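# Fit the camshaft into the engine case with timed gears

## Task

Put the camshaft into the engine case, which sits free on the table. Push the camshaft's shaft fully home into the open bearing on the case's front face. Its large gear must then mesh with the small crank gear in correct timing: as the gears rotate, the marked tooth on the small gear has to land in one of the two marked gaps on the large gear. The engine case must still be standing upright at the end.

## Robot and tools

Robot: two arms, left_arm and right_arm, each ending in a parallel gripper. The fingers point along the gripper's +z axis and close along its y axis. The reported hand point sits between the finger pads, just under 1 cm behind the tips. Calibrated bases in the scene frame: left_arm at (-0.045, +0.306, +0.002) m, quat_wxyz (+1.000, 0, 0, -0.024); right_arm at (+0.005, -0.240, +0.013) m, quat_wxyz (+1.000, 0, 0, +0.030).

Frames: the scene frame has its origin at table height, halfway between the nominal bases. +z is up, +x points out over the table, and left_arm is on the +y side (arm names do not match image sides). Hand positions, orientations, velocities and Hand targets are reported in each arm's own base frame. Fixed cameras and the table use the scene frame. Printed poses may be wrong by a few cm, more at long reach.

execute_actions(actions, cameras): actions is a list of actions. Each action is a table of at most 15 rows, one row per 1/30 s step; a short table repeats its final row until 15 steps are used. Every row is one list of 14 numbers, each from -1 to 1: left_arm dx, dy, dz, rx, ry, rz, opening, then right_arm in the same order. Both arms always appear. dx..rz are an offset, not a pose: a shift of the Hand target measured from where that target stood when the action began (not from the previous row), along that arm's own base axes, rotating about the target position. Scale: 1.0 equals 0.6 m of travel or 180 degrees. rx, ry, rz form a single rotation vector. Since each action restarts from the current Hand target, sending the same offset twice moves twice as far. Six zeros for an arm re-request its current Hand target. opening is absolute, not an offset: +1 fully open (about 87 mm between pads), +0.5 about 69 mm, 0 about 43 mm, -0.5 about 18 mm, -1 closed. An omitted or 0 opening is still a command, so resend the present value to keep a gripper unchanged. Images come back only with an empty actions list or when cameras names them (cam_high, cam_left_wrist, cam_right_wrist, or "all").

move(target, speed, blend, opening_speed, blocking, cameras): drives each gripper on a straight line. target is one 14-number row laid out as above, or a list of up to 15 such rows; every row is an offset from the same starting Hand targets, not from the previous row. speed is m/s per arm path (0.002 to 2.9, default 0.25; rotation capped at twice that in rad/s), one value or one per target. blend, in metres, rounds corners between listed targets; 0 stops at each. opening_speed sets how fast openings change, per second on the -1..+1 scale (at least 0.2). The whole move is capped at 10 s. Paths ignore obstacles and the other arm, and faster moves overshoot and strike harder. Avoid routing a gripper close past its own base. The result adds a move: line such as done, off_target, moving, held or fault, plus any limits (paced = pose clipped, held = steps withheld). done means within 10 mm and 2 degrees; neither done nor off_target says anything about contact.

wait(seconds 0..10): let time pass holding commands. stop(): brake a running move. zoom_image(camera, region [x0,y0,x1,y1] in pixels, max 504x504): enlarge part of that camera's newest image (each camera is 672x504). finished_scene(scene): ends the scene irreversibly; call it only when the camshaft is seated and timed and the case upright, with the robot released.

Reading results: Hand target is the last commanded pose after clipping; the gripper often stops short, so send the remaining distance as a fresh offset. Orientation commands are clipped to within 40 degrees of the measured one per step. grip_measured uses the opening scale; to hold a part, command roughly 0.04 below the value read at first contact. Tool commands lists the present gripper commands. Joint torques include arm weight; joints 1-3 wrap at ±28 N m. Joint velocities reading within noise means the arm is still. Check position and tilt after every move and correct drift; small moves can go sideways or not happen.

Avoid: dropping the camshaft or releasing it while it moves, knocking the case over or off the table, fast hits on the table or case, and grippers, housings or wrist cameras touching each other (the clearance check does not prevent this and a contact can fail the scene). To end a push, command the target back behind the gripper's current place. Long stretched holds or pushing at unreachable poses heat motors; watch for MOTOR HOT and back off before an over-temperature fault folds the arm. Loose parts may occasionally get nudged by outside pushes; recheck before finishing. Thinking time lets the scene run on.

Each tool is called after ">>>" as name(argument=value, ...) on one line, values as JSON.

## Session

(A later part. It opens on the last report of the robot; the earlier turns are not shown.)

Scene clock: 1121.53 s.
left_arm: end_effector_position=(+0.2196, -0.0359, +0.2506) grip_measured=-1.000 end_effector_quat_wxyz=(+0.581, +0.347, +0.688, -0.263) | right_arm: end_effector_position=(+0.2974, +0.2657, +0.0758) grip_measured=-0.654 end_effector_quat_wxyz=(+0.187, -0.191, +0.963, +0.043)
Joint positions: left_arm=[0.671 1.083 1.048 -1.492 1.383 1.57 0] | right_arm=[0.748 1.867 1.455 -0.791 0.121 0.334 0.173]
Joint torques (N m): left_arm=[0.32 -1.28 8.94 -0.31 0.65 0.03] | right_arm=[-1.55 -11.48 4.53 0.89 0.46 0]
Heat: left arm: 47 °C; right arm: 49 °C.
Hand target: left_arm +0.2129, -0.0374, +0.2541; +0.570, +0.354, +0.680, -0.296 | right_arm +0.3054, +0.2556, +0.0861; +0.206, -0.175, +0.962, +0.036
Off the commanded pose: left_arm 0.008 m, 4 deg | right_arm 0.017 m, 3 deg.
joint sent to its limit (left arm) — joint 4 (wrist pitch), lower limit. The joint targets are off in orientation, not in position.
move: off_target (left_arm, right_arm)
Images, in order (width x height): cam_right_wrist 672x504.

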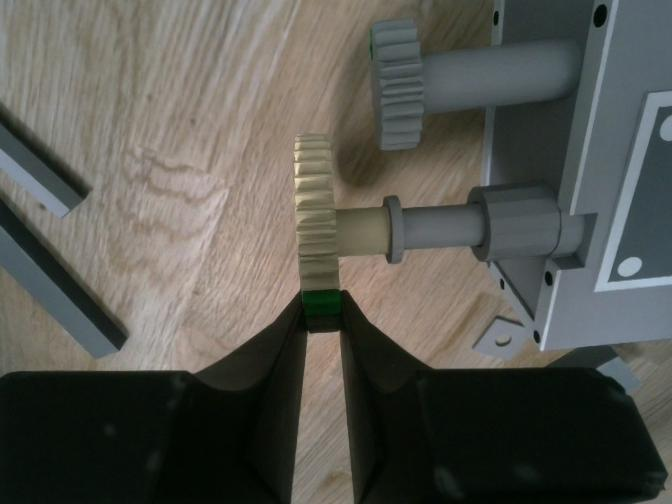

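>>> move(target=[[0,0,0,0,0,0,-1,-0.0034,0.0076,0.003,-0.012,-0.0055,0.003,-0.8],[0,0,0,0,0,0,-1,0.000,0.00,0.003,-0.012,-0.0055,0.003,-0.8],[0,0,0,0,0,0,-1,0.000,0.00,0.003,-0.002,-0.001,-0.003,-0.8],[0,0,0,0,0,0,-1,0.000,0.00,0.003,-0.012,-0.0055,0.003,-0.8]], speed=0.03, cameras=["cam_right_wrist"])

Scene clock: 1138.20 s.
left_arm: end_effector_position=(+0.2196, -0.0359, +0.2506) grip_measured=-1.000 end_effector_quat_wxyz=(+0.581, +0.347, +0.688, -0.263) | right_arm: end_effector_position=(+0.2975, +0.2656, +0.0758) grip_measured=-0.654 end_effector_quat_wxyz=(+0.189, -0.193, +0.962, +0.040)
Joint positions: left_arm=[0.671 1.083 1.048 -1.492 1.383 1.57 0] | right_arm=[0.752 1.867 1.455 -0.791 0.129 0.332 0.173]
Joint torques (N m): left_arm=[0.31 -1.28 8.95 -0.31 0.65 0.03] | right_arm=[-0.23 -10.67 6 0.7 0.84 -0.06]
Heat: left arm: 47 °C; right arm: 48 °C.
Hand target: left_arm +0.2129, -0.0374, +0.2541; +0.570, +0.354, +0.680, -0.296 | right_arm +0.3054, +0.2556, +0.0879; +0.211, -0.184, +0.960, +0.017
Off the commanded pose: left_arm 0.008 m, 4 deg | right_arm 0.018 m, 4 deg.
joint sent to its limit (left arm) — joint 4 (wrist pitch), lower limit. The joint targets are off in orientation, not in position.
move: off_target (left_arm, right_arm)
Images, in order (width x height): cam_right_wrist 672x504.

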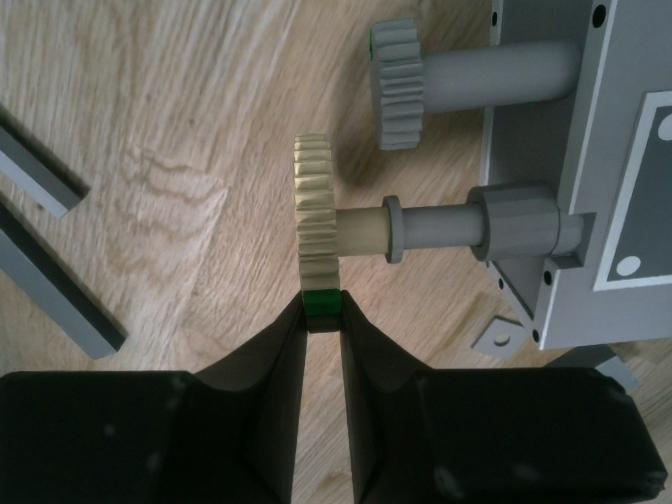

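>>> move(target=[[0,0,0,0,0,0,-1,0.0041,-0.0091,0.0,0,0,0.006,-0.8],[0,0,0,0,0,0,-1,0.0055,-0.0121,0.0,0,0,-0.004,-0.8]], speed=0.02, cameras=["cam_right_wrist"])

Scene clock: 1151.20 s.
left_arm: end_effector_position=(+0.2196, -0.0359, +0.2506) grip_measured=-1.000 end_effector_quat_wxyz=(+0.581, +0.347, +0.688, -0.263) | right_arm: end_effector_position=(+0.2974, +0.2652, +0.0758) grip_measured=-0.654 end_effector_quat_wxyz=(+0.189, -0.199, +0.961, +0.040)
Joint positions: left_arm=[0.671 1.083 1.048 -1.492 1.383 1.57 0] | right_arm=[0.751 1.867 1.455 -0.792 0.126 0.319 0.173]
Joint torques (N m): left_arm=[0.32 -1.28 8.94 -0.31 0.65 0.02] | right_arm=[-1.88 -11.4 5.16 0.73 0.84 0]
Heat: left arm: 47 °C; right arm: 48 °C.
Hand target: left_arm +0.2129, -0.0374, +0.2541; +0.570, +0.354, +0.680, -0.296 | right_arm +0.3086, +0.2484, +0.0879; +0.211, -0.178, +0.961, +0.016
Off the commanded pose: left_arm 0.008 m, 4 deg | right_arm 0.024 m, 4 deg.
joint sent to its limit (left arm) — joint 4 (wrist pitch), lower limit. The joint targets are off in orientation, not in position.
move: off_target (left_arm, right_arm)
Images, in order (width x height): cam_right_wrist 672x504.

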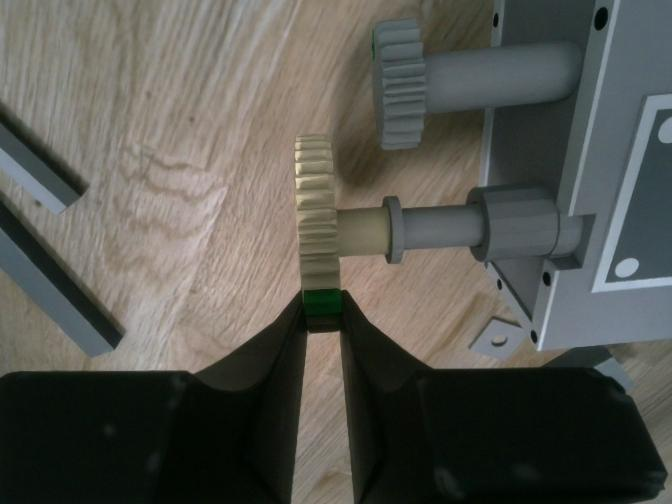

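>>> move(target=[[0,0,0,0,0,0,-1,0,0,0,0,0,-0.022,-0.8],[0,0,0,0,0,0,-1,0,0,0,0,0,0.022,-0.8],[0,0,0,0,0,0,-1,0,0,-0.004,-0.0,0,0,-0.8],[0,0,0,0,0,0,-1,0,0,-0.004,0.02,0.009,0,-0.8],[0,0,0,0,0,0,-1,0,0,0,0,0,0,-0.8]], speed=0.06, blend=[0.005,0.005,0.005,0.005,0], cameras=["cam_right_wrist"])

Scene clock: 1163.43 s.
left_arm: end_effector_position=(+0.2196, -0.0359, +0.2506) grip_measured=-1.000 end_effector_quat_wxyz=(+0.581, +0.347, +0.688, -0.263) | right_arm: end_effector_position=(+0.2974, +0.2641, +0.0754) grip_measured=-0.655 end_effector_quat_wxyz=(+0.187, -0.199, +0.961, +0.050)
Joint positions: left_arm=[0.671 1.083 1.048 -1.492 1.383 1.57 0] | right_arm=[0.739 1.857 1.441 -0.778 0.103 0.312 0.172]
Joint torques (N m): left_arm=[0.31 -1.28 8.95 -0.31 0.66 0.03] | right_arm=[-0.88 -10.66 6.22 0.63 1.09 0.08]
Heat: left arm: 47 °C; right arm: 48 °C.
Hand target: left_arm +0.2129, -0.0374, +0.2541; +0.570, +0.354, +0.680, -0.296 | right_arm +0.3086, +0.2483, +0.0880; +0.211, -0.178, +0.961, +0.016
Off the commanded pose: left_arm 0.008 m, 4 deg | right_arm 0.023 m, 5 deg.
joint sent to its limit (left arm) — joint 4 (wrist pitch), lower limit. The joint targets are off in orientation, not in position.
move: off_target (left_arm, right_arm)
Images, in order (width x height): cam_right_wrist 672x504.

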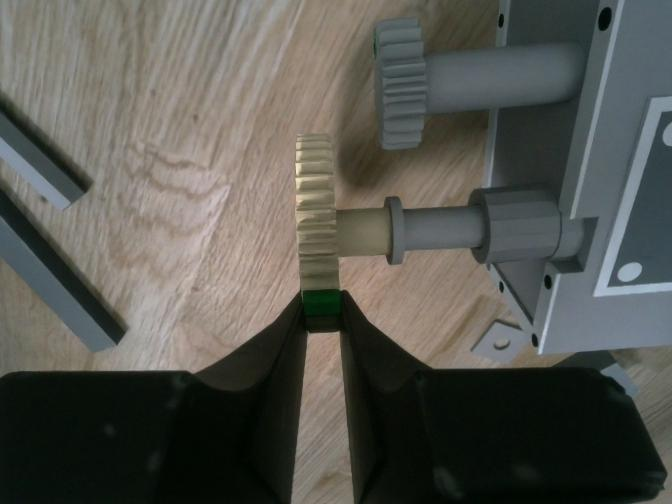

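>>> move(target=[[0,0,0,0,0,0,-1,0.0095,0.0115,0,0.006,0.0027,0.006,-0.8],[0,0,0,0,0,0,-1,-0.0027,0.006,0.012,0.006,0.0027,0.006,-0.8],[0,0,0,0,0,0,-1,-0.0147,0.0005,0,0.006,0.0027,0.006,-0.8],[0,0,0,0,0,0,-1,-0.0027,0.006,-0.014,0.006,0.0027,0.006,-0.8],[0,0,0,0,0,0,-1,0.0095,0.0115,0,0.006,0.0027,0.006,-0.8],[0,0,0,0,0,0,-1,-0.0027,0.006,0.012,0.006,0.0027,0.006,-0.8],[0,0,0,0,0,0,-1,-0.0147,0.0005,0,0.006,0.0027,0.006,-0.8],[0,0,0,0,0,0,-1,-0.0027,0.006,-0.002,0.006,0.0027,0.006,-0.8]], speed=0.04, blend=[0.003,0.003,0.003,0.003,0.003,0.003,0.003,0], cameras=["cam_right_wrist"])

Scene clock: 1193.23 s.
left_arm: end_effector_position=(+0.2196, -0.0359, +0.2506) grip_measured=-1.000 end_effector_quat_wxyz=(+0.581, +0.347, +0.688, -0.263) | right_arm: end_effector_position=(+0.2969, +0.2641, +0.0754) grip_measured=-0.655 end_effector_quat_wxyz=(+0.187, -0.200, +0.960, +0.050)
Joint positions: left_arm=[0.671 1.083 1.048 -1.492 1.383 1.57 0] | right_arm=[0.74 1.855 1.438 -0.777 0.102 0.309 0.172]
Joint torques (N m): left_arm=[0.31 -1.26 8.95 -0.31 0.65 0.02] | right_arm=[-0.99 -10.52 5.89 0.75 0.81 0]
Heat: left arm: 47 °C; right arm: 49 °C.
Hand target: left_arm +0.2129, -0.0374, +0.2541; +0.570, +0.354, +0.680, -0.296 | right_arm +0.3070, +0.2520, +0.0867; +0.208, -0.185, +0.960, +0.027
Off the commanded pose: left_arm 0.008 m, 4 deg | right_arm 0.019 m, 4 deg.
joint sent to its limit (left arm) — joint 4 (wrist pitch), lower limit. The joint targets are off in orientation, not in position.
move: off_target (left_arm, right_arm)
Images, in order (width x height): cam_right_wrist 672x504.

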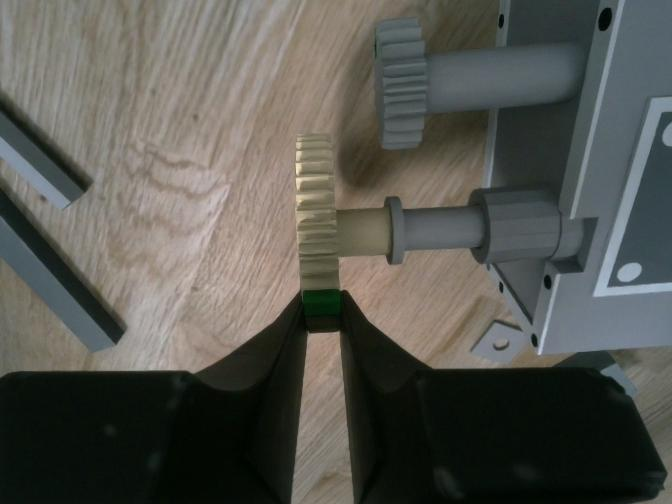

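>>> zoom_image(camera="cam_right_wrist", region=[400, 150, 580, 290])

Scaled by 2.800 from the camera's 672x504 image, which has a finer 960x720 frame.

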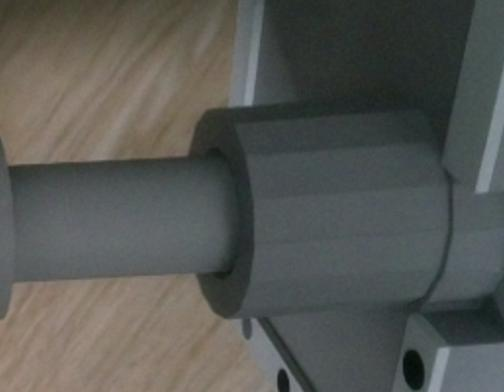

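>>> zoom_image(camera="cam_right_wrist", region=[465, 180, 565, 270])

>>> zoom_image(camera="cam_right_wrist", region=[395, 180, 495, 270])

>>> zoom_image(camera="cam_right_wrist", region=[425, 30, 575, 130])

Scaled by 5.040 from the camera's 672x504 image, which has a finer 960x720 frame.

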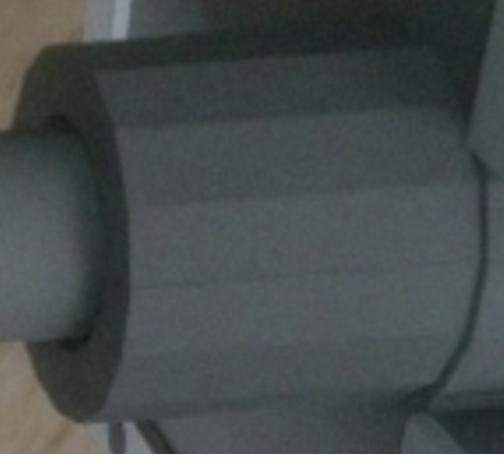

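Scaled by 5.040 from the camera's 672x504 image, which has a finer 960x720 frame.

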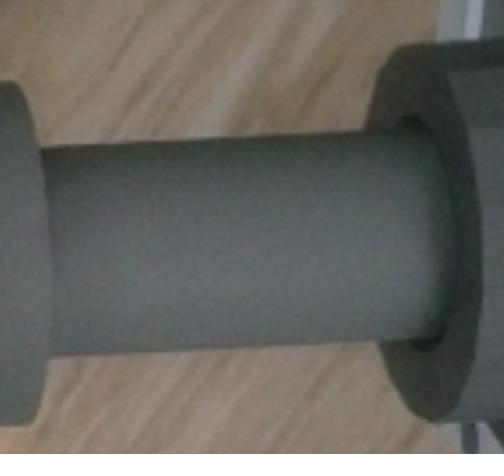

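Scaled by 3.360 from the camera's 672x504 image, which has a finer 960x720 frame.

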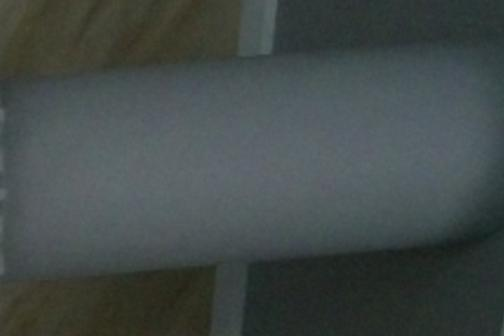

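>>> move(target=[[0,0,0,0,0,0,-1,-0.0041,0.0091,0,-0.013,-0.006,0.028,-0.8],[0,0,0,0,0,0,-1,-0.0041,0.0091,0,-0.009,-0.004,0.022,-0.8],[0,0,0,0,0,0,-1,0.0,0.0,0,-0.009,-0.004,0.022,-0.8]], speed=0.03, cameras=["cam_right_wrist"])

>>> zoom_image(camera="cam_right_wrist", region=[400, 150, 580, 290])

Scene clock: 1243.73 s.
left_arm: end_effector_position=(+0.2196, -0.0359, +0.2506) grip_measured=-1.000 end_effector_quat_wxyz=(+0.581, +0.347, +0.688, -0.263) | right_arm: end_effector_position=(+0.2960, +0.2614, +0.0751) grip_measured=-0.655 end_effector_quat_wxyz=(+0.189, -0.228, +0.954, +0.037)
Joint positions: left_arm=[0.671 1.083 1.048 -1.492 1.383 1.57 0] | right_arm=[0.75 1.855 1.438 -0.785 0.12 0.258 0.172]
Joint torques (N m): left_arm=[0.31 -1.29 8.94 -0.31 0.65 0.02] | right_arm=[-1.14 -10.36 5.96 0.81 0.66 -0.14]
Heat: left arm: 47 °C; right arm: 46 °C.
Hand target: left_arm +0.2129, -0.0374, +0.2541; +0.570, +0.354, +0.680, -0.296 | right_arm +0.3070, +0.2519, +0.0867; +0.210, -0.221, +0.952, +0.020
Off the commanded pose: left_arm 0.008 m, 4 deg | right_arm 0.019 m, 3 deg.
joint sent to its limit (left arm) — joint 4 (wrist pitch), lower limit. The joint targets are off in orientation, not in position.
move: off_target (left_arm, right_arm)
Images, in order (width x height): cam_right_wrist 672x504.

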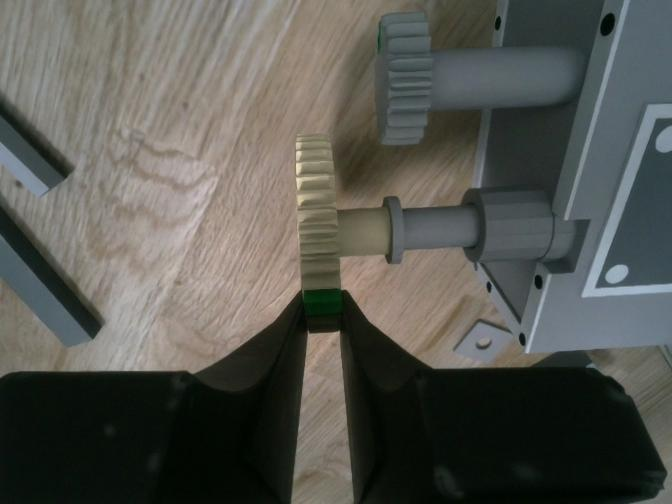

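Scaled by 2.800 from the camera's 672x504 image, which has a finer 960x720 frame.

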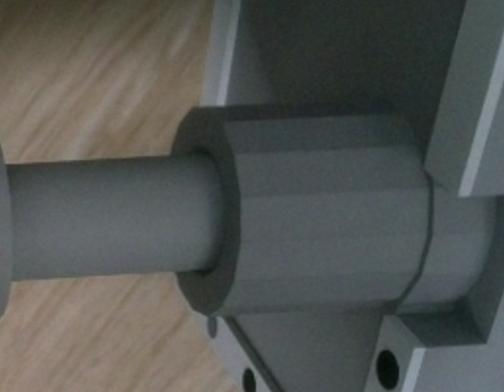

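>>> move(target=[[0,0,0,0,0,0,-1,-0.0021,0.0045,0,0.003,0.0015,-0.005,-0.8],[0,0,0,0,0,0,-1,0.0027,-0.0061,0,0.003,0.0015,-0.005,-0.8]], speed=0.03, cameras=["cam_right_wrist"])

>>> zoom_image(camera="cam_right_wrist", region=[395, 180, 495, 270])

>>> zoom_image(camera="cam_right_wrist", region=[460, 180, 560, 270])

Scene clock: 1253.87 s.
left_arm: end_effector_position=(+0.2196, -0.0359, +0.2506) grip_measured=-1.000 end_effector_quat_wxyz=(+0.581, +0.347, +0.688, -0.263) | right_arm: end_effector_position=(+0.2962, +0.2612, +0.0750) grip_measured=-0.655 end_effector_quat_wxyz=(+0.186, -0.225, +0.956, +0.042)
Joint positions: left_arm=[0.671 1.083 1.048 -1.492 1.383 1.57 0] | right_arm=[0.744 1.855 1.438 -0.785 0.108 0.261 0.172]
Joint torques (N m): left_arm=[0.31 -1.26 8.94 -0.31 0.65 0.02] | right_arm=[-1.77 -10.86 5.44 0.84 0.69 -0.12]
Heat: left arm: 47 °C; right arm: 46 °C.
Hand target: left_arm +0.2129, -0.0374, +0.2541; +0.570, +0.354, +0.680, -0.296 | right_arm +0.3087, +0.2483, +0.0867; +0.209, -0.213, +0.954, +0.023
Off the commanded pose: left_arm 0.008 m, 4 deg | right_arm 0.021 m, 4 deg.
joint sent to its limit (left arm) — joint 4 (wrist pitch), lower limit. The joint targets are off in orientation, not in position.
move: off_target (left_arm, right_arm)
Images, in order (width x height): cam_right_wrist 672x504.

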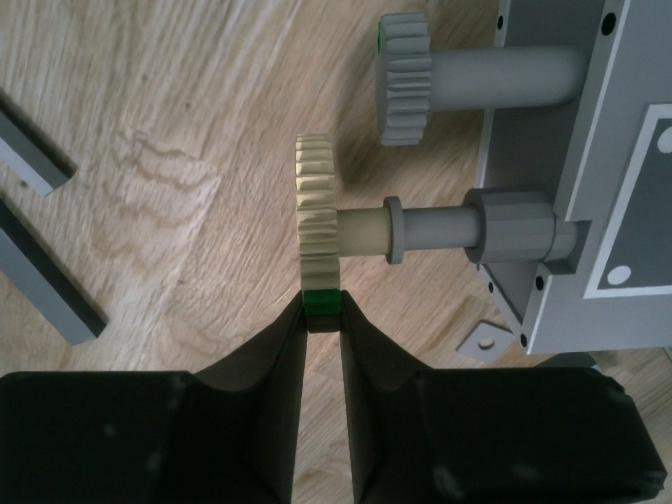

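Scaled by 5.040 from the camera's 672x504 image, which has a finer 960x720 frame.

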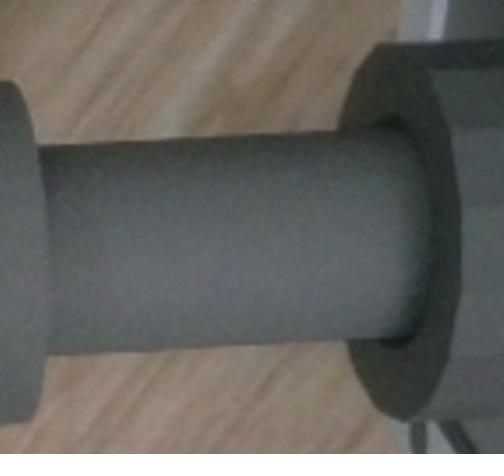

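Scaled by 5.040 from the camera's 672x504 image, which has a finer 960x720 frame.

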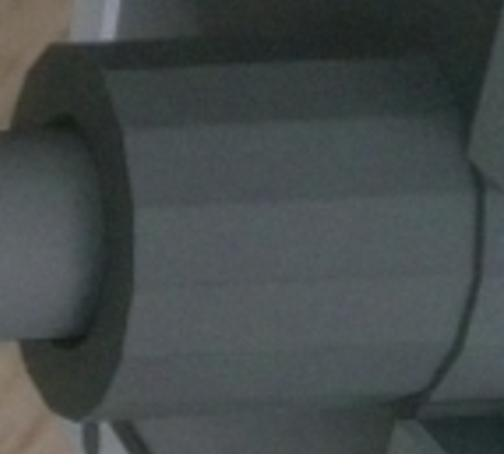

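>>> move(target=[[0,0,0,0,0,0,-1,-0.002,0.0045,0.003,-0.014,-0.0065,0.002,-0.8],[0,0,0,0,0,0,-1,0.0014,-0.003,0.003,-0.014,-0.0065,0.002,-0.8],[0,0,0,0,0,0,-1,0.0014,-0.003,0.003,-0.014,-0.0065,-0.010,-0.8],[0,0,0,0,0,0,-1,0.0014,-0.003,0.003,-0.005,-0.0022,-0.010,-0.8],[0,0,0,0,0,0,-1,0.0014,-0.003,0.003,-0.005,-0.0022,0.005,-0.8]], speed=0.03, cameras=["cam_right_wrist"])

>>> zoom_image(camera="cam_right_wrist", region=[395, 180, 495, 270])

>>> zoom_image(camera="cam_right_wrist", region=[460, 180, 560, 270])

Scene clock: 1265.53 s.
left_arm: end_effector_position=(+0.2196, -0.0359, +0.2506) grip_measured=-1.000 end_effector_quat_wxyz=(+0.581, +0.347, +0.688, -0.263) | right_arm: end_effector_position=(+0.2960, +0.2606, +0.0750) grip_measured=-0.654 end_effector_quat_wxyz=(+0.186, -0.231, +0.954, +0.039)
Joint positions: left_arm=[0.671 1.083 1.048 -1.492 1.383 1.57 0] | right_arm=[0.745 1.855 1.438 -0.786 0.11 0.249 0.173]
Joint torques (N m): left_arm=[0.31 -1.29 8.94 -0.31 0.65 0.02] | right_arm=[-1.77 -10.92 5.91 0.77 0.78 -0.18]
Heat: left arm: 47 °C; right arm: 46 °C.
Hand target: left_arm +0.2129, -0.0374, +0.2541; +0.570, +0.354, +0.680, -0.296 | right_arm +0.3095, +0.2465, +0.0885; +0.211, -0.222, +0.952, +0.016
Off the commanded pose: left_arm 0.008 m, 4 deg | right_arm 0.024 m, 4 deg.
joint sent to its limit (left arm) — joint 4 (wrist pitch), lower limit. The joint targets are off in orientation, not in position.
move: off_target (left_arm, right_arm)
Images, in order (width x height): cam_right_wrist 672x504.

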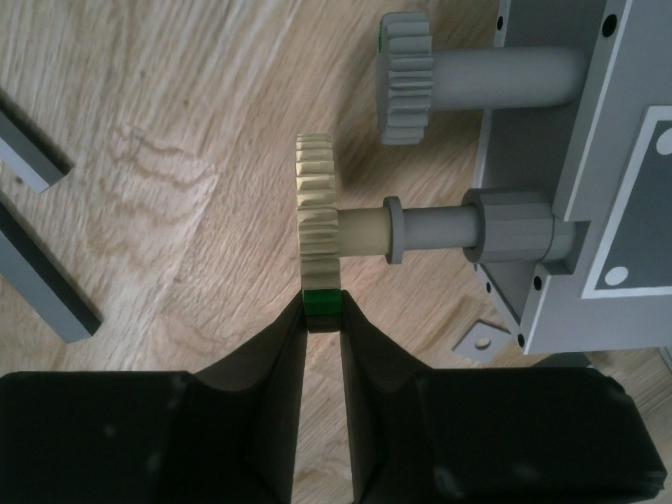

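Scaled by 5.040 from the camera's 672x504 image, which has a finer 960x720 frame.

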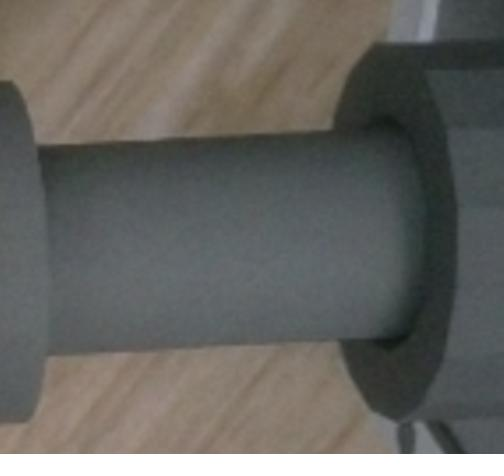

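Scaled by 5.040 from the camera's 672x504 image, which has a finer 960x720 frame.

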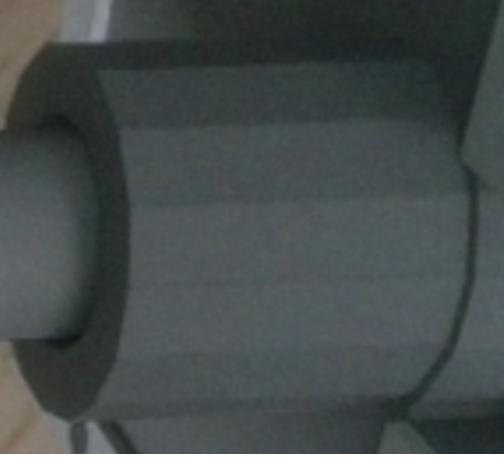

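>>> move(target=[[0,0,0,0,0,0,-1,0,0,0,-0.012,-0.0055,0.008,-0.8],[0,0,0,0,0,0,-1,0,0,0,0.0,0,-0.016,-0.8],[0,0,0,0,0,0,-1,0.0014,-0.003,0,0.009,0.004,0.008,-0.8],[0,0,0,0,0,0,-1,0.0014,-0.003,0,-0.012,-0.0055,0.01,-0.8],[0,0,0,0,0,0,-1,0.0014,-0.003,0,-0.012,-0.0055,-0.018,-0.8],[0,0,0,0,0,0,-1,0.0014,-0.003,0,0.009,0.004,-0.005,-0.8],[0,0,0,0,0,0,-1,0.0014,-0.003,0,0.0,0,0.01,-0.8],[0,0,0,0,0,0,-1,0.0027,-0.006,0,-0.012,-0.0055,0,-0.8],[0,0,0,0,0,0,-1,0.0027,-0.006,0,-0.0,0,-0.018,-0.8],[0,0,0,0,0,0,-1,0.0027,-0.006,0,-0.0,0,0.005,-0.8]], speed=0.05, blend=[0.001,0.001,0.001,0.001,0.001,0.001,0.001,0.001,0.001,0], cameras=["cam_right_wrist"])

>>> zoom_image(camera="cam_right_wrist", region=[395, 180, 495, 270])

>>> zoom_image(camera="cam_right_wrist", region=[460, 180, 560, 270])

Scene clock: 1293.93 s.
left_arm: end_effector_position=(+0.2196, -0.0359, +0.2506) grip_measured=-1.000 end_effector_quat_wxyz=(+0.581, +0.347, +0.688, -0.263) | right_arm: end_effector_position=(+0.2960, +0.2587, +0.0747) grip_measured=-0.657 end_effector_quat_wxyz=(+0.182, -0.239, +0.953, +0.042)
Joint positions: left_arm=[0.671 1.083 1.048 -1.492 1.383 1.57 0] | right_arm=[0.737 1.855 1.438 -0.79 0.095 0.227 0.172]
Joint torques (N m): left_arm=[0.31 -1.28 8.95 -0.31 0.65 0.03] | right_arm=[-2.07 -11.44 5.34 0.85 0.81 -0.22]
Heat: left arm: 47 °C; right arm: 46 °C.
Hand target: left_arm +0.2129, -0.0374, +0.2541; +0.570, +0.354, +0.680, -0.296 | right_arm +0.3111, +0.2430, +0.0885; +0.211, -0.229, +0.950, +0.018
Off the commanded pose: left_arm 0.008 m, 4 deg | right_arm 0.026 m, 4 deg.
joint sent to its limit (left arm) — joint 4 (wrist pitch), lower limit. The joint targets are off in orientation, not in position.
move: off_target (left_arm, right_arm)
Images, in order (width x height): cam_right_wrist 672x504.

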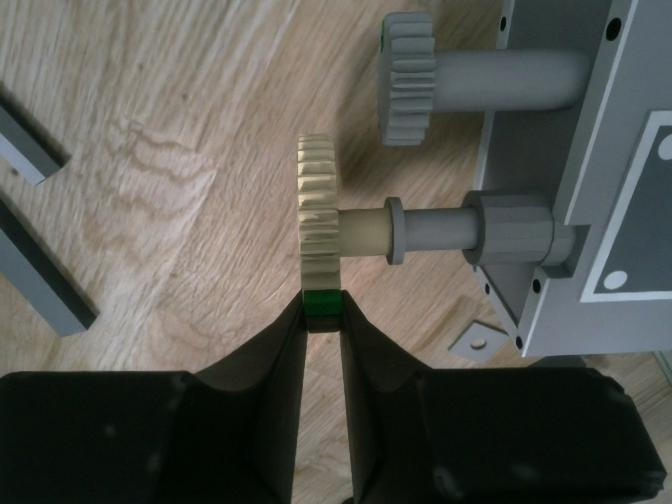

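Scaled by 5.040 from the camera's 672x504 image, which has a finer 960x720 frame.

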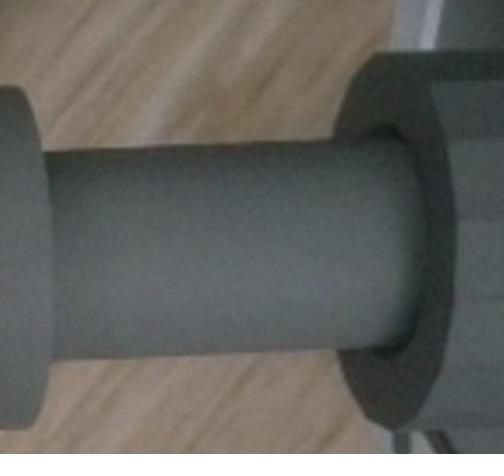

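Scaled by 5.040 from the camera's 672x504 image, which has a finer 960x720 frame.

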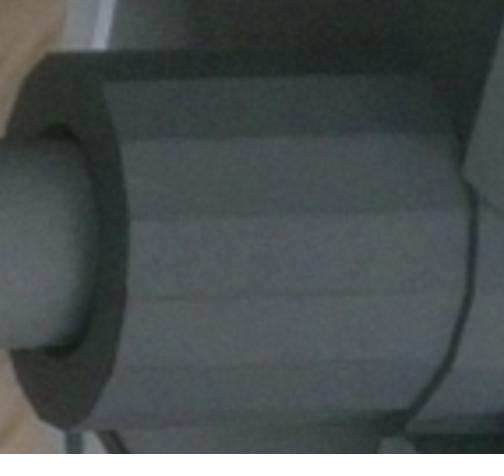

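>>> move(target=[[0,0,0,0,0,0,-1,-0.0075,0.0167,0,0,0,-0.003,-0.8],[0,0,0,0,0,0,-1,-0.0041,0.0091,0,-0.018,-0.0082,-0.006,-0.8],[0,0,0,0,0,0,-1,-0.0041,0.0091,0,0.018,0.0082,-0.006,-0.8],[0,0,0,0,0,0,-1,-0.0041,0.0091,0,-0.004,-0.002,-0.006,-0.8]], speed=0.03, cameras=["cam_right_wrist"])

>>> zoom_image(camera="cam_right_wrist", region=[395, 180, 495, 270])

>>> zoom_image(camera="cam_right_wrist", region=[460, 180, 560, 270])

Scene clock: 1316.50 s.
left_arm: end_effector_position=(+0.2196, -0.0359, +0.2506) grip_measured=-1.000 end_effector_quat_wxyz=(+0.581, +0.347, +0.688, -0.263) | right_arm: end_effector_position=(+0.2988, +0.2542, +0.0741) grip_measured=-0.656 end_effector_quat_wxyz=(+0.185, -0.232, +0.954, +0.030)
Joint positions: left_arm=[0.671 1.083 1.048 -1.492 1.383 1.57 0] | right_arm=[0.734 1.857 1.438 -0.794 0.121 0.235 0.172]
Joint torques (N m): left_arm=[0.31 -1.28 8.95 -0.31 0.65 0.03] | right_arm=[0.18 -10.56 6.49 0.77 0.87 0.01]
Heat: left arm: 47 °C; right arm: 46 °C.
Hand target: left_arm +0.2129, -0.0374, +0.2541; +0.570, +0.354, +0.680, -0.296 | right_arm +0.3087, +0.2483, +0.0886; +0.212, -0.222, +0.952, +0.010
Off the commanded pose: left_arm 0.008 m, 4 deg | right_arm 0.018 m, 4 deg.
joint sent to its limit (left arm) — joint 4 (wrist pitch), lower limit. The joint targets are off in orientation, not in position.
move: off_target (left_arm, right_arm)
Images, in order (width x height): cam_right_wrist 672x504.

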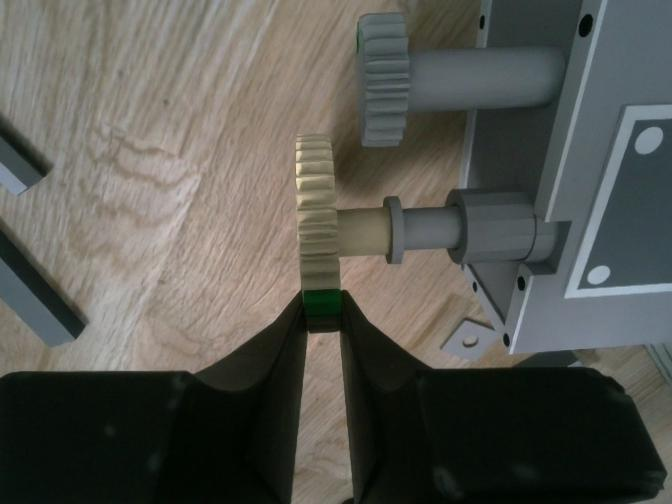

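Scaled by 5.040 from the camera's 672x504 image, which has a finer 960x720 frame.

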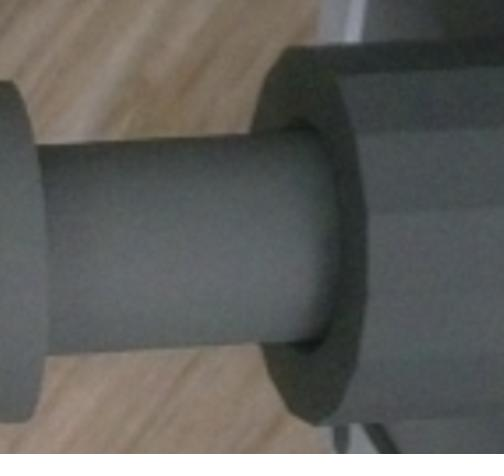

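Scaled by 5.040 from the camera's 672x504 image, which has a finer 960x720 frame.

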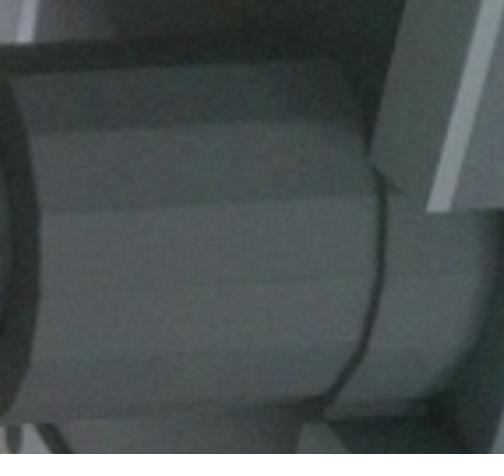

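>>> move(target=[[0,0,0,0,0,0,-1,0.0027,-0.0061,0,-0.014,-0.0063,0,-0.8],[0,0,0,0,0,0,-1,0.0027,-0.0061,0,0.014,0.0063,0,-0.8],[0,0,0,0,0,0,-1,0.0027,-0.0061,0,0,0,0,-0.8]], speed=0.03, cameras=["cam_right_wrist","cam_left_wrist"])

>>> zoom_image(camera="cam_right_wrist", region=[395, 180, 495, 270])

>>> zoom_image(camera="cam_left_wrist", region=[280, 80, 420, 200])

Scene clock: 1330.00 s.
left_arm: end_effector_position=(+0.2196, -0.0359, +0.2506) grip_measured=-1.000 end_effector_quat_wxyz=(+0.581, +0.347, +0.688, -0.263) | right_arm: end_effector_position=(+0.3014, +0.2499, +0.0739) grip_measured=-0.655 end_effector_quat_wxyz=(+0.184, -0.231, +0.955, +0.026)
Joint positions: left_arm=[0.671 1.083 1.048 -1.492 1.383 1.57 0] | right_arm=[0.724 1.857 1.438 -0.797 0.124 0.227 0.173]
Joint torques (N m): left_arm=[0.31 -1.26 8.94 -0.31 0.65 0.03] | right_arm=[0.25 -11.02 5.98 0.82 0.78 0]
Heat: left arm: 47 °C; right arm: 48 °C.
Hand target: left_arm +0.2129, -0.0374, +0.2541; +0.570, +0.354, +0.680, -0.296 | right_arm +0.3103, +0.2446, +0.0886; +0.213, -0.222, +0.952, +0.010
Off the commanded pose: left_arm 0.008 m, 4 deg | right_arm 0.018 m, 4 deg.
joint sent to its limit (left arm) — joint 4 (wrist pitch), lower limit. The joint targets are off in orientation, not in position.
move: off_target (left_arm, right_arm)
Images, in order (width x height): cam_left_wrist 672x504, cam_right_wrist 672x504.

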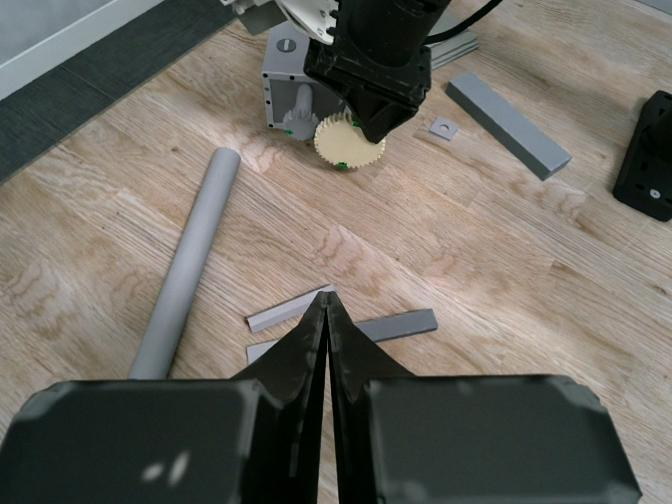

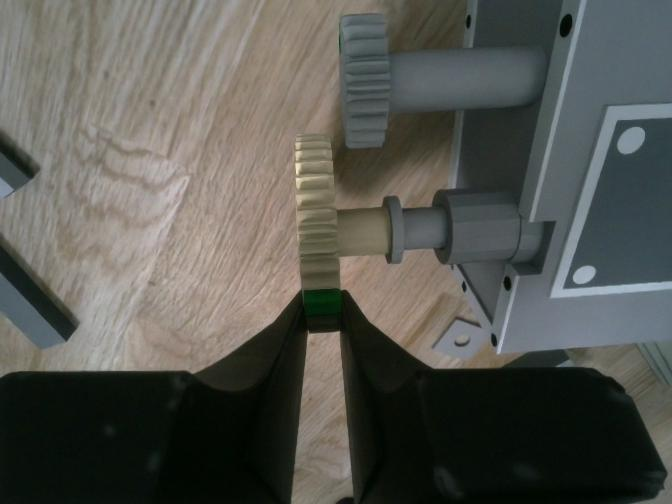

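Scaled by 5.040 from the camera's 672x504 image, which has a finer 960x720 frame.

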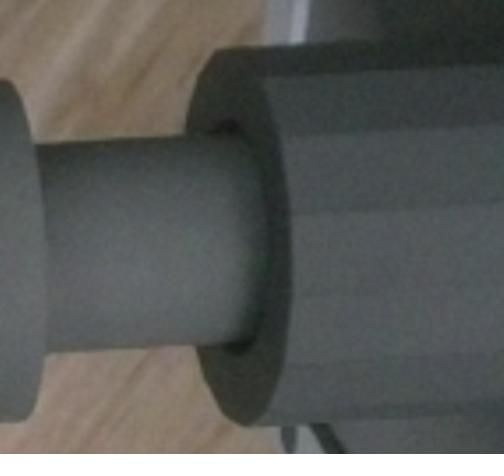

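Scaled by 3.600 from the camera's 672x504 image, which has a finer 960x720 frame.

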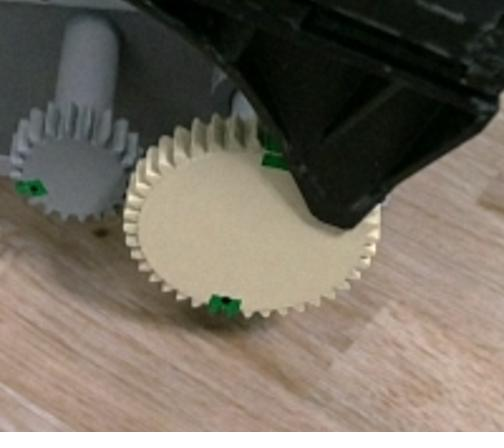

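>>> zoom_image(camera="cam_left_wrist", region=[278, 80, 328, 150])

>>> zoom_image(camera="cam_left_wrist", region=[310, 100, 390, 175])

Scaled by 7.200 from the camera's 672x504 image, which has a finer 960x720 frame.

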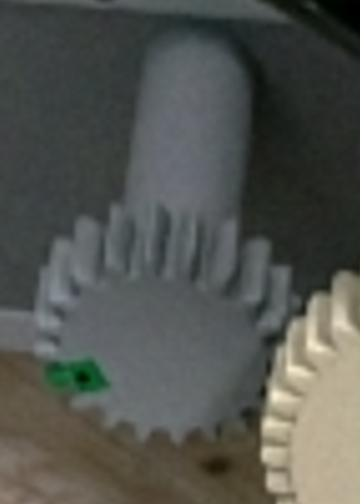

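Scaled by 6.300 from the camera's 672x504 image, which has a finer 960x720 frame.

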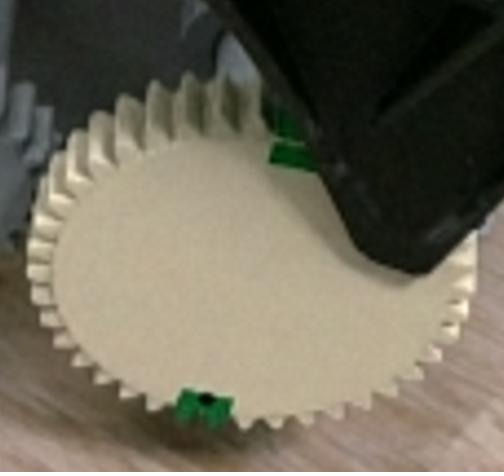

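>>> move(target=[[0,0,0,0,0,0,-1,0.0016,0.0008,0.0005,-0.0062,0.0138,0,-0.8]], speed=0.03, cameras=["cam_right_wrist","cam_left_wrist"])

>>> zoom_image(camera="cam_left_wrist", region=[310, 100, 390, 175])

>>> zoom_image(camera="cam_right_wrist", region=[280, 0, 430, 190])

Scene clock: 1387.47 s.
left_arm: end_effector_position=(+0.2196, -0.0359, +0.2506) grip_measured=-1.000 end_effector_quat_wxyz=(+0.581, +0.347, +0.688, -0.263) | right_arm: end_effector_position=(+0.3017, +0.2494, +0.0742) grip_measured=-0.655 end_effector_quat_wxyz=(+0.174, -0.232, +0.957, +0.019)
Joint positions: left_arm=[0.671 1.083 1.048 -1.492 1.383 1.57 0] | right_arm=[0.724 1.88 1.474 -0.836 0.127 0.227 0.173]
Joint torques (N m): left_arm=[0.32 -1.28 8.94 -0.31 0.65 0.02] | right_arm=[-0.43 -9.32 8.38 0.52 0.58 -0.03]
Heat: left arm: 47 °C; right arm: 49 °C.
Hand target: left_arm +0.2129, -0.0374, +0.2541; +0.570, +0.354, +0.680, -0.296 | right_arm +0.3114, +0.2452, +0.0889; +0.190, -0.224, +0.956, +0.005
Off the commanded pose: left_arm 0.008 m, 4 deg | right_arm 0.018 m, 3 deg.
joint sent to its limit (left arm) — joint 4 (wrist pitch), lower limit. The joint targets are off in orientation, not in position.
move: off_target (left_arm, right_arm)
Images, in order (width x height): cam_left_wrist 672x504, cam_right_wrist 672x504.

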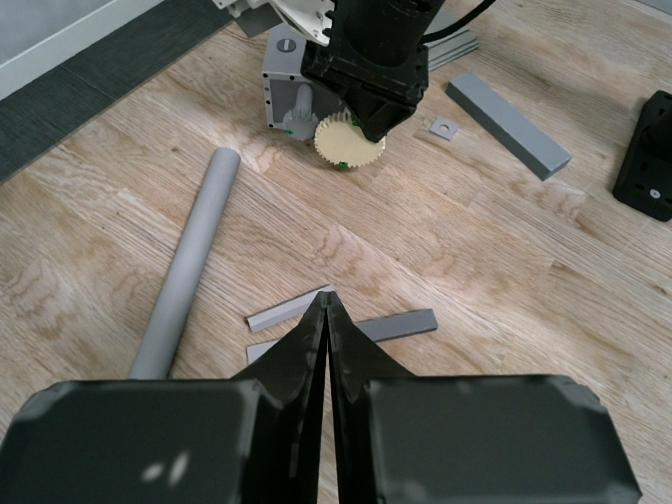

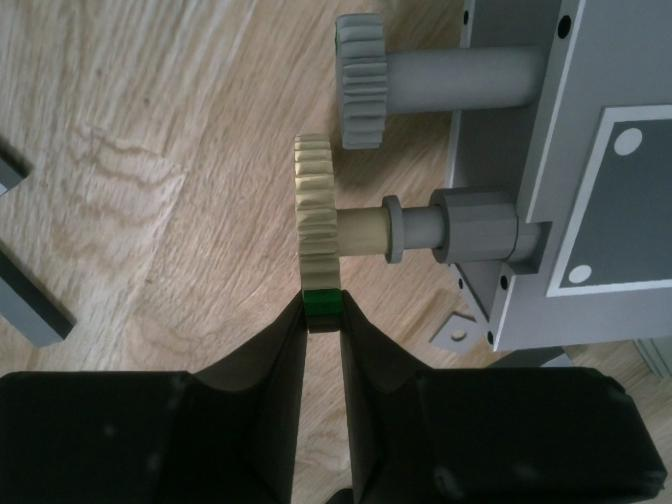

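Scaled by 6.300 from the camera's 672x504 image, which has a finer 960x720 frame.

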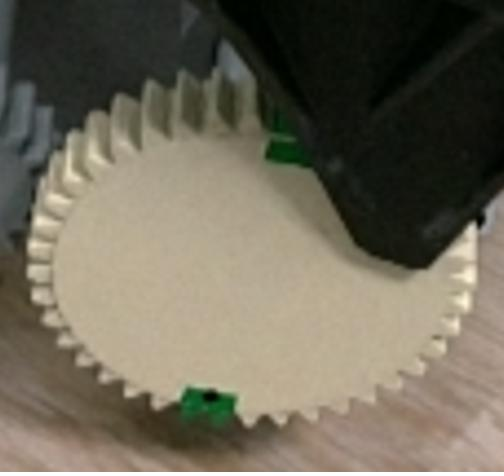

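Scaled by 2.653 from the camera's 672x504 image, which has a finer 960x720 frame.

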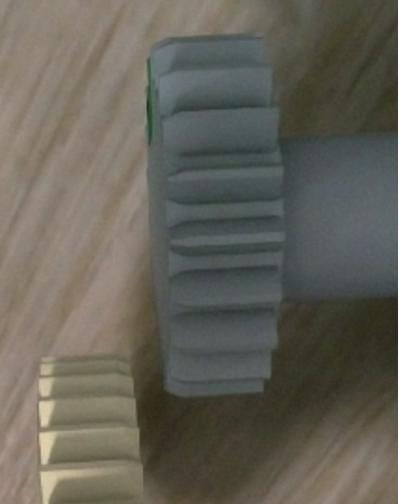

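>>> move(target=[[0,0,0,0,0,0,-1,0.0018,-0.0046,0,-0.010,-0.0045,0,-0.8],[0,0,0,0,0,0,-1,0.0018,-0.0046,0,0.010,0.0045,0,-0.8],[0,0,0,0,0,0,-1,0.0018,-0.0046,0,0,0,0,-0.8]], speed=0.03, cameras=["cam_right_wrist","cam_left_wrist"])

>>> zoom_image(camera="cam_left_wrist", region=[280, 80, 390, 180])

>>> zoom_image(camera="cam_right_wrist", region=[280, 0, 430, 190])

Scene clock: 1399.17 s.
left_arm: end_effector_position=(+0.2196, -0.0359, +0.2506) grip_measured=-1.000 end_effector_quat_wxyz=(+0.581, +0.347, +0.688, -0.263) | right_arm: end_effector_position=(+0.3033, +0.2467, +0.0739) grip_measured=-0.654 end_effector_quat_wxyz=(+0.168, -0.231, +0.958, +0.022)
Joint positions: left_arm=[0.671 1.083 1.048 -1.492 1.383 1.57 0] | right_arm=[0.71 1.884 1.48 -0.844 0.112 0.219 0.173]
Joint torques (N m): left_arm=[0.31 -1.28 8.94 -0.31 0.65 0.02] | right_arm=[0.17 -10.04 7.51 0.6 0.72 -0.01]
Heat: left arm: 47 °C; right arm: 48 °C.
Hand target: left_arm +0.2129, -0.0374, +0.2541; +0.570, +0.354, +0.680, -0.296 | right_arm +0.3124, +0.2424, +0.0889; +0.190, -0.224, +0.956, +0.005
Off the commanded pose: left_arm 0.008 m, 4 deg | right_arm 0.018 m, 3 deg.
joint sent to its limit (left arm) — joint 4 (wrist pitch), lower limit. The joint targets are off in orientation, not in position.
move: off_target (left_arm, right_arm)
Images, in order (width x height): cam_left_wrist 672x504, cam_right_wrist 672x504.

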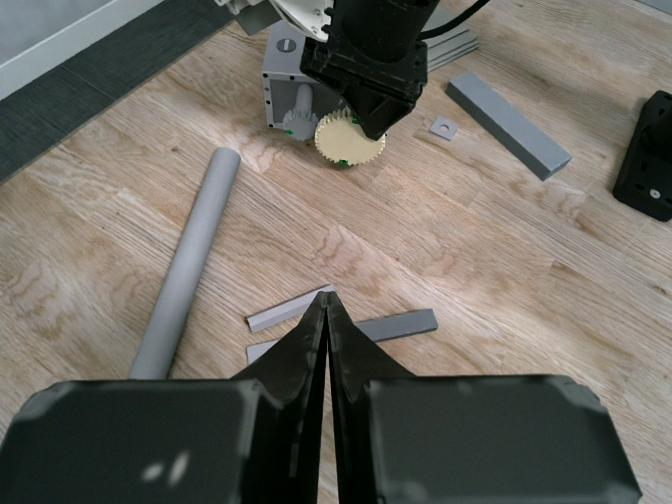

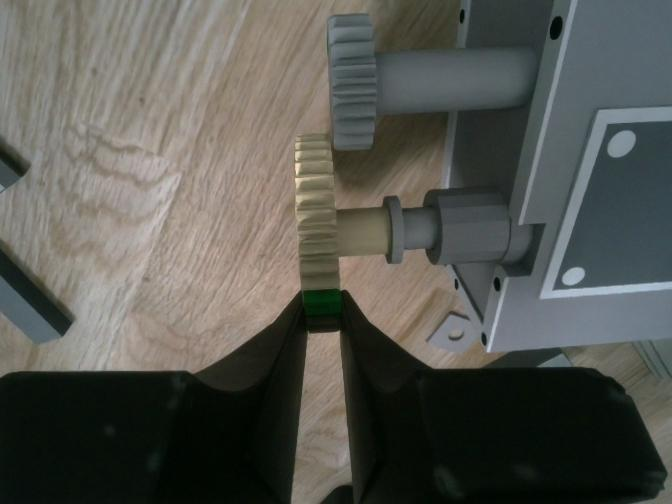

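Scaled by 4.582 from the camera's 672x504 image, which has a finer 960x720 frame.

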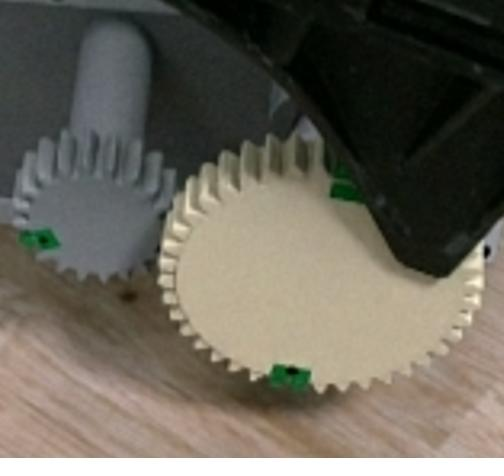

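Scaled by 2.653 from the camera's 672x504 image, which has a finer 960x720 frame.

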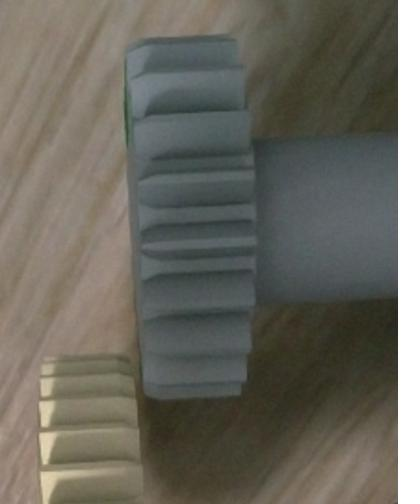

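>>> move(target=[[0,0,0,0,0,0,-1,0.0020,-0.0055,0,-0.008,-0.0035,0,-0.8],[0,0,0,0,0,0,-1,0.0020,-0.0055,0,0.008,0.0035,0,-0.8],[0,0,0,0,0,0,-1,0.0020,-0.0055,0,0,0,0,-0.8]], speed=0.03, cameras=["cam_right_wrist","cam_left_wrist"])

>>> zoom_image(camera="cam_left_wrist", region=[280, 80, 390, 180])

>>> zoom_image(camera="cam_right_wrist", region=[280, 0, 430, 190])

Scene clock: 1413.23 s.
left_arm: end_effector_position=(+0.2196, -0.0359, +0.2506) grip_measured=-1.000 end_effector_quat_wxyz=(+0.581, +0.347, +0.688, -0.263) | right_arm: end_effector_position=(+0.3038, +0.2455, +0.0738) grip_measured=-0.654 end_effector_quat_wxyz=(+0.166, -0.232, +0.958, +0.024)
Joint positions: left_arm=[0.671 1.083 1.048 -1.492 1.383 1.57 0] | right_arm=[0.705 1.884 1.48 -0.845 0.106 0.213 0.173]
Joint torques (N m): left_arm=[0.31 -1.28 8.94 -0.31 0.65 0.03] | right_arm=[-0.17 -10.47 7.08 0.64 0.73 -0.04]
Heat: left arm: 47 °C; right arm: 48 °C.
Hand target: left_arm +0.2129, -0.0374, +0.2541; +0.570, +0.354, +0.680, -0.296 | right_arm +0.3135, +0.2391, +0.0889; +0.190, -0.224, +0.956, +0.005
Off the commanded pose: left_arm 0.008 m, 4 deg | right_arm 0.019 m, 4 deg.
joint sent to its limit (left arm) — joint 4 (wrist pitch), lower limit. The joint targets are off in orientation, not in position.
move: off_target (left_arm, right_arm)
Images, in order (width x height): cam_left_wrist 672x504, cam_right_wrist 672x504.

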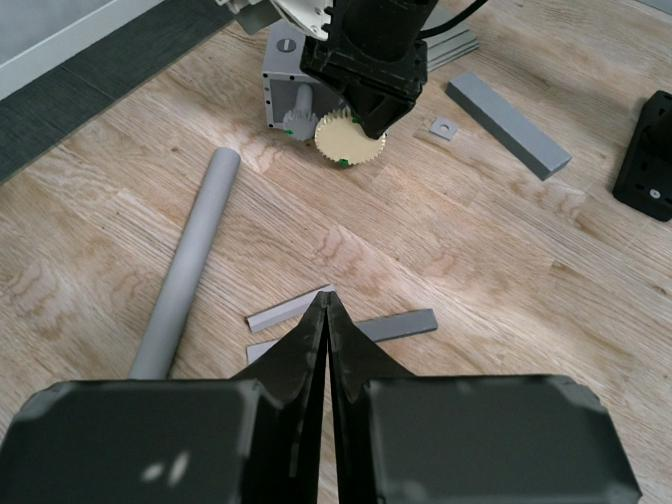

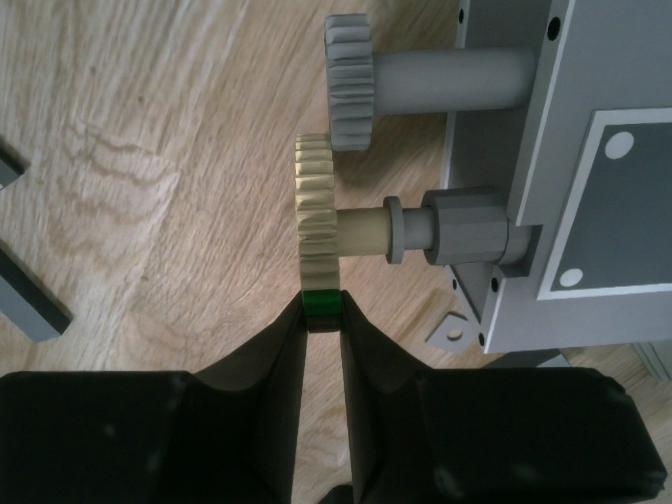

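Scaled by 4.582 from the camera's 672x504 image, which has a finer 960x720 frame.

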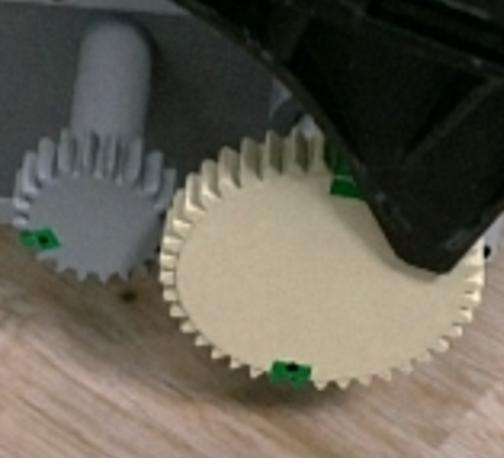

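Scaled by 2.653 from the camera's 672x504 image, which has a finer 960x720 frame.

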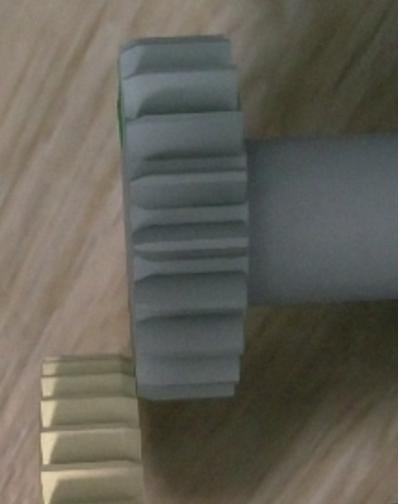

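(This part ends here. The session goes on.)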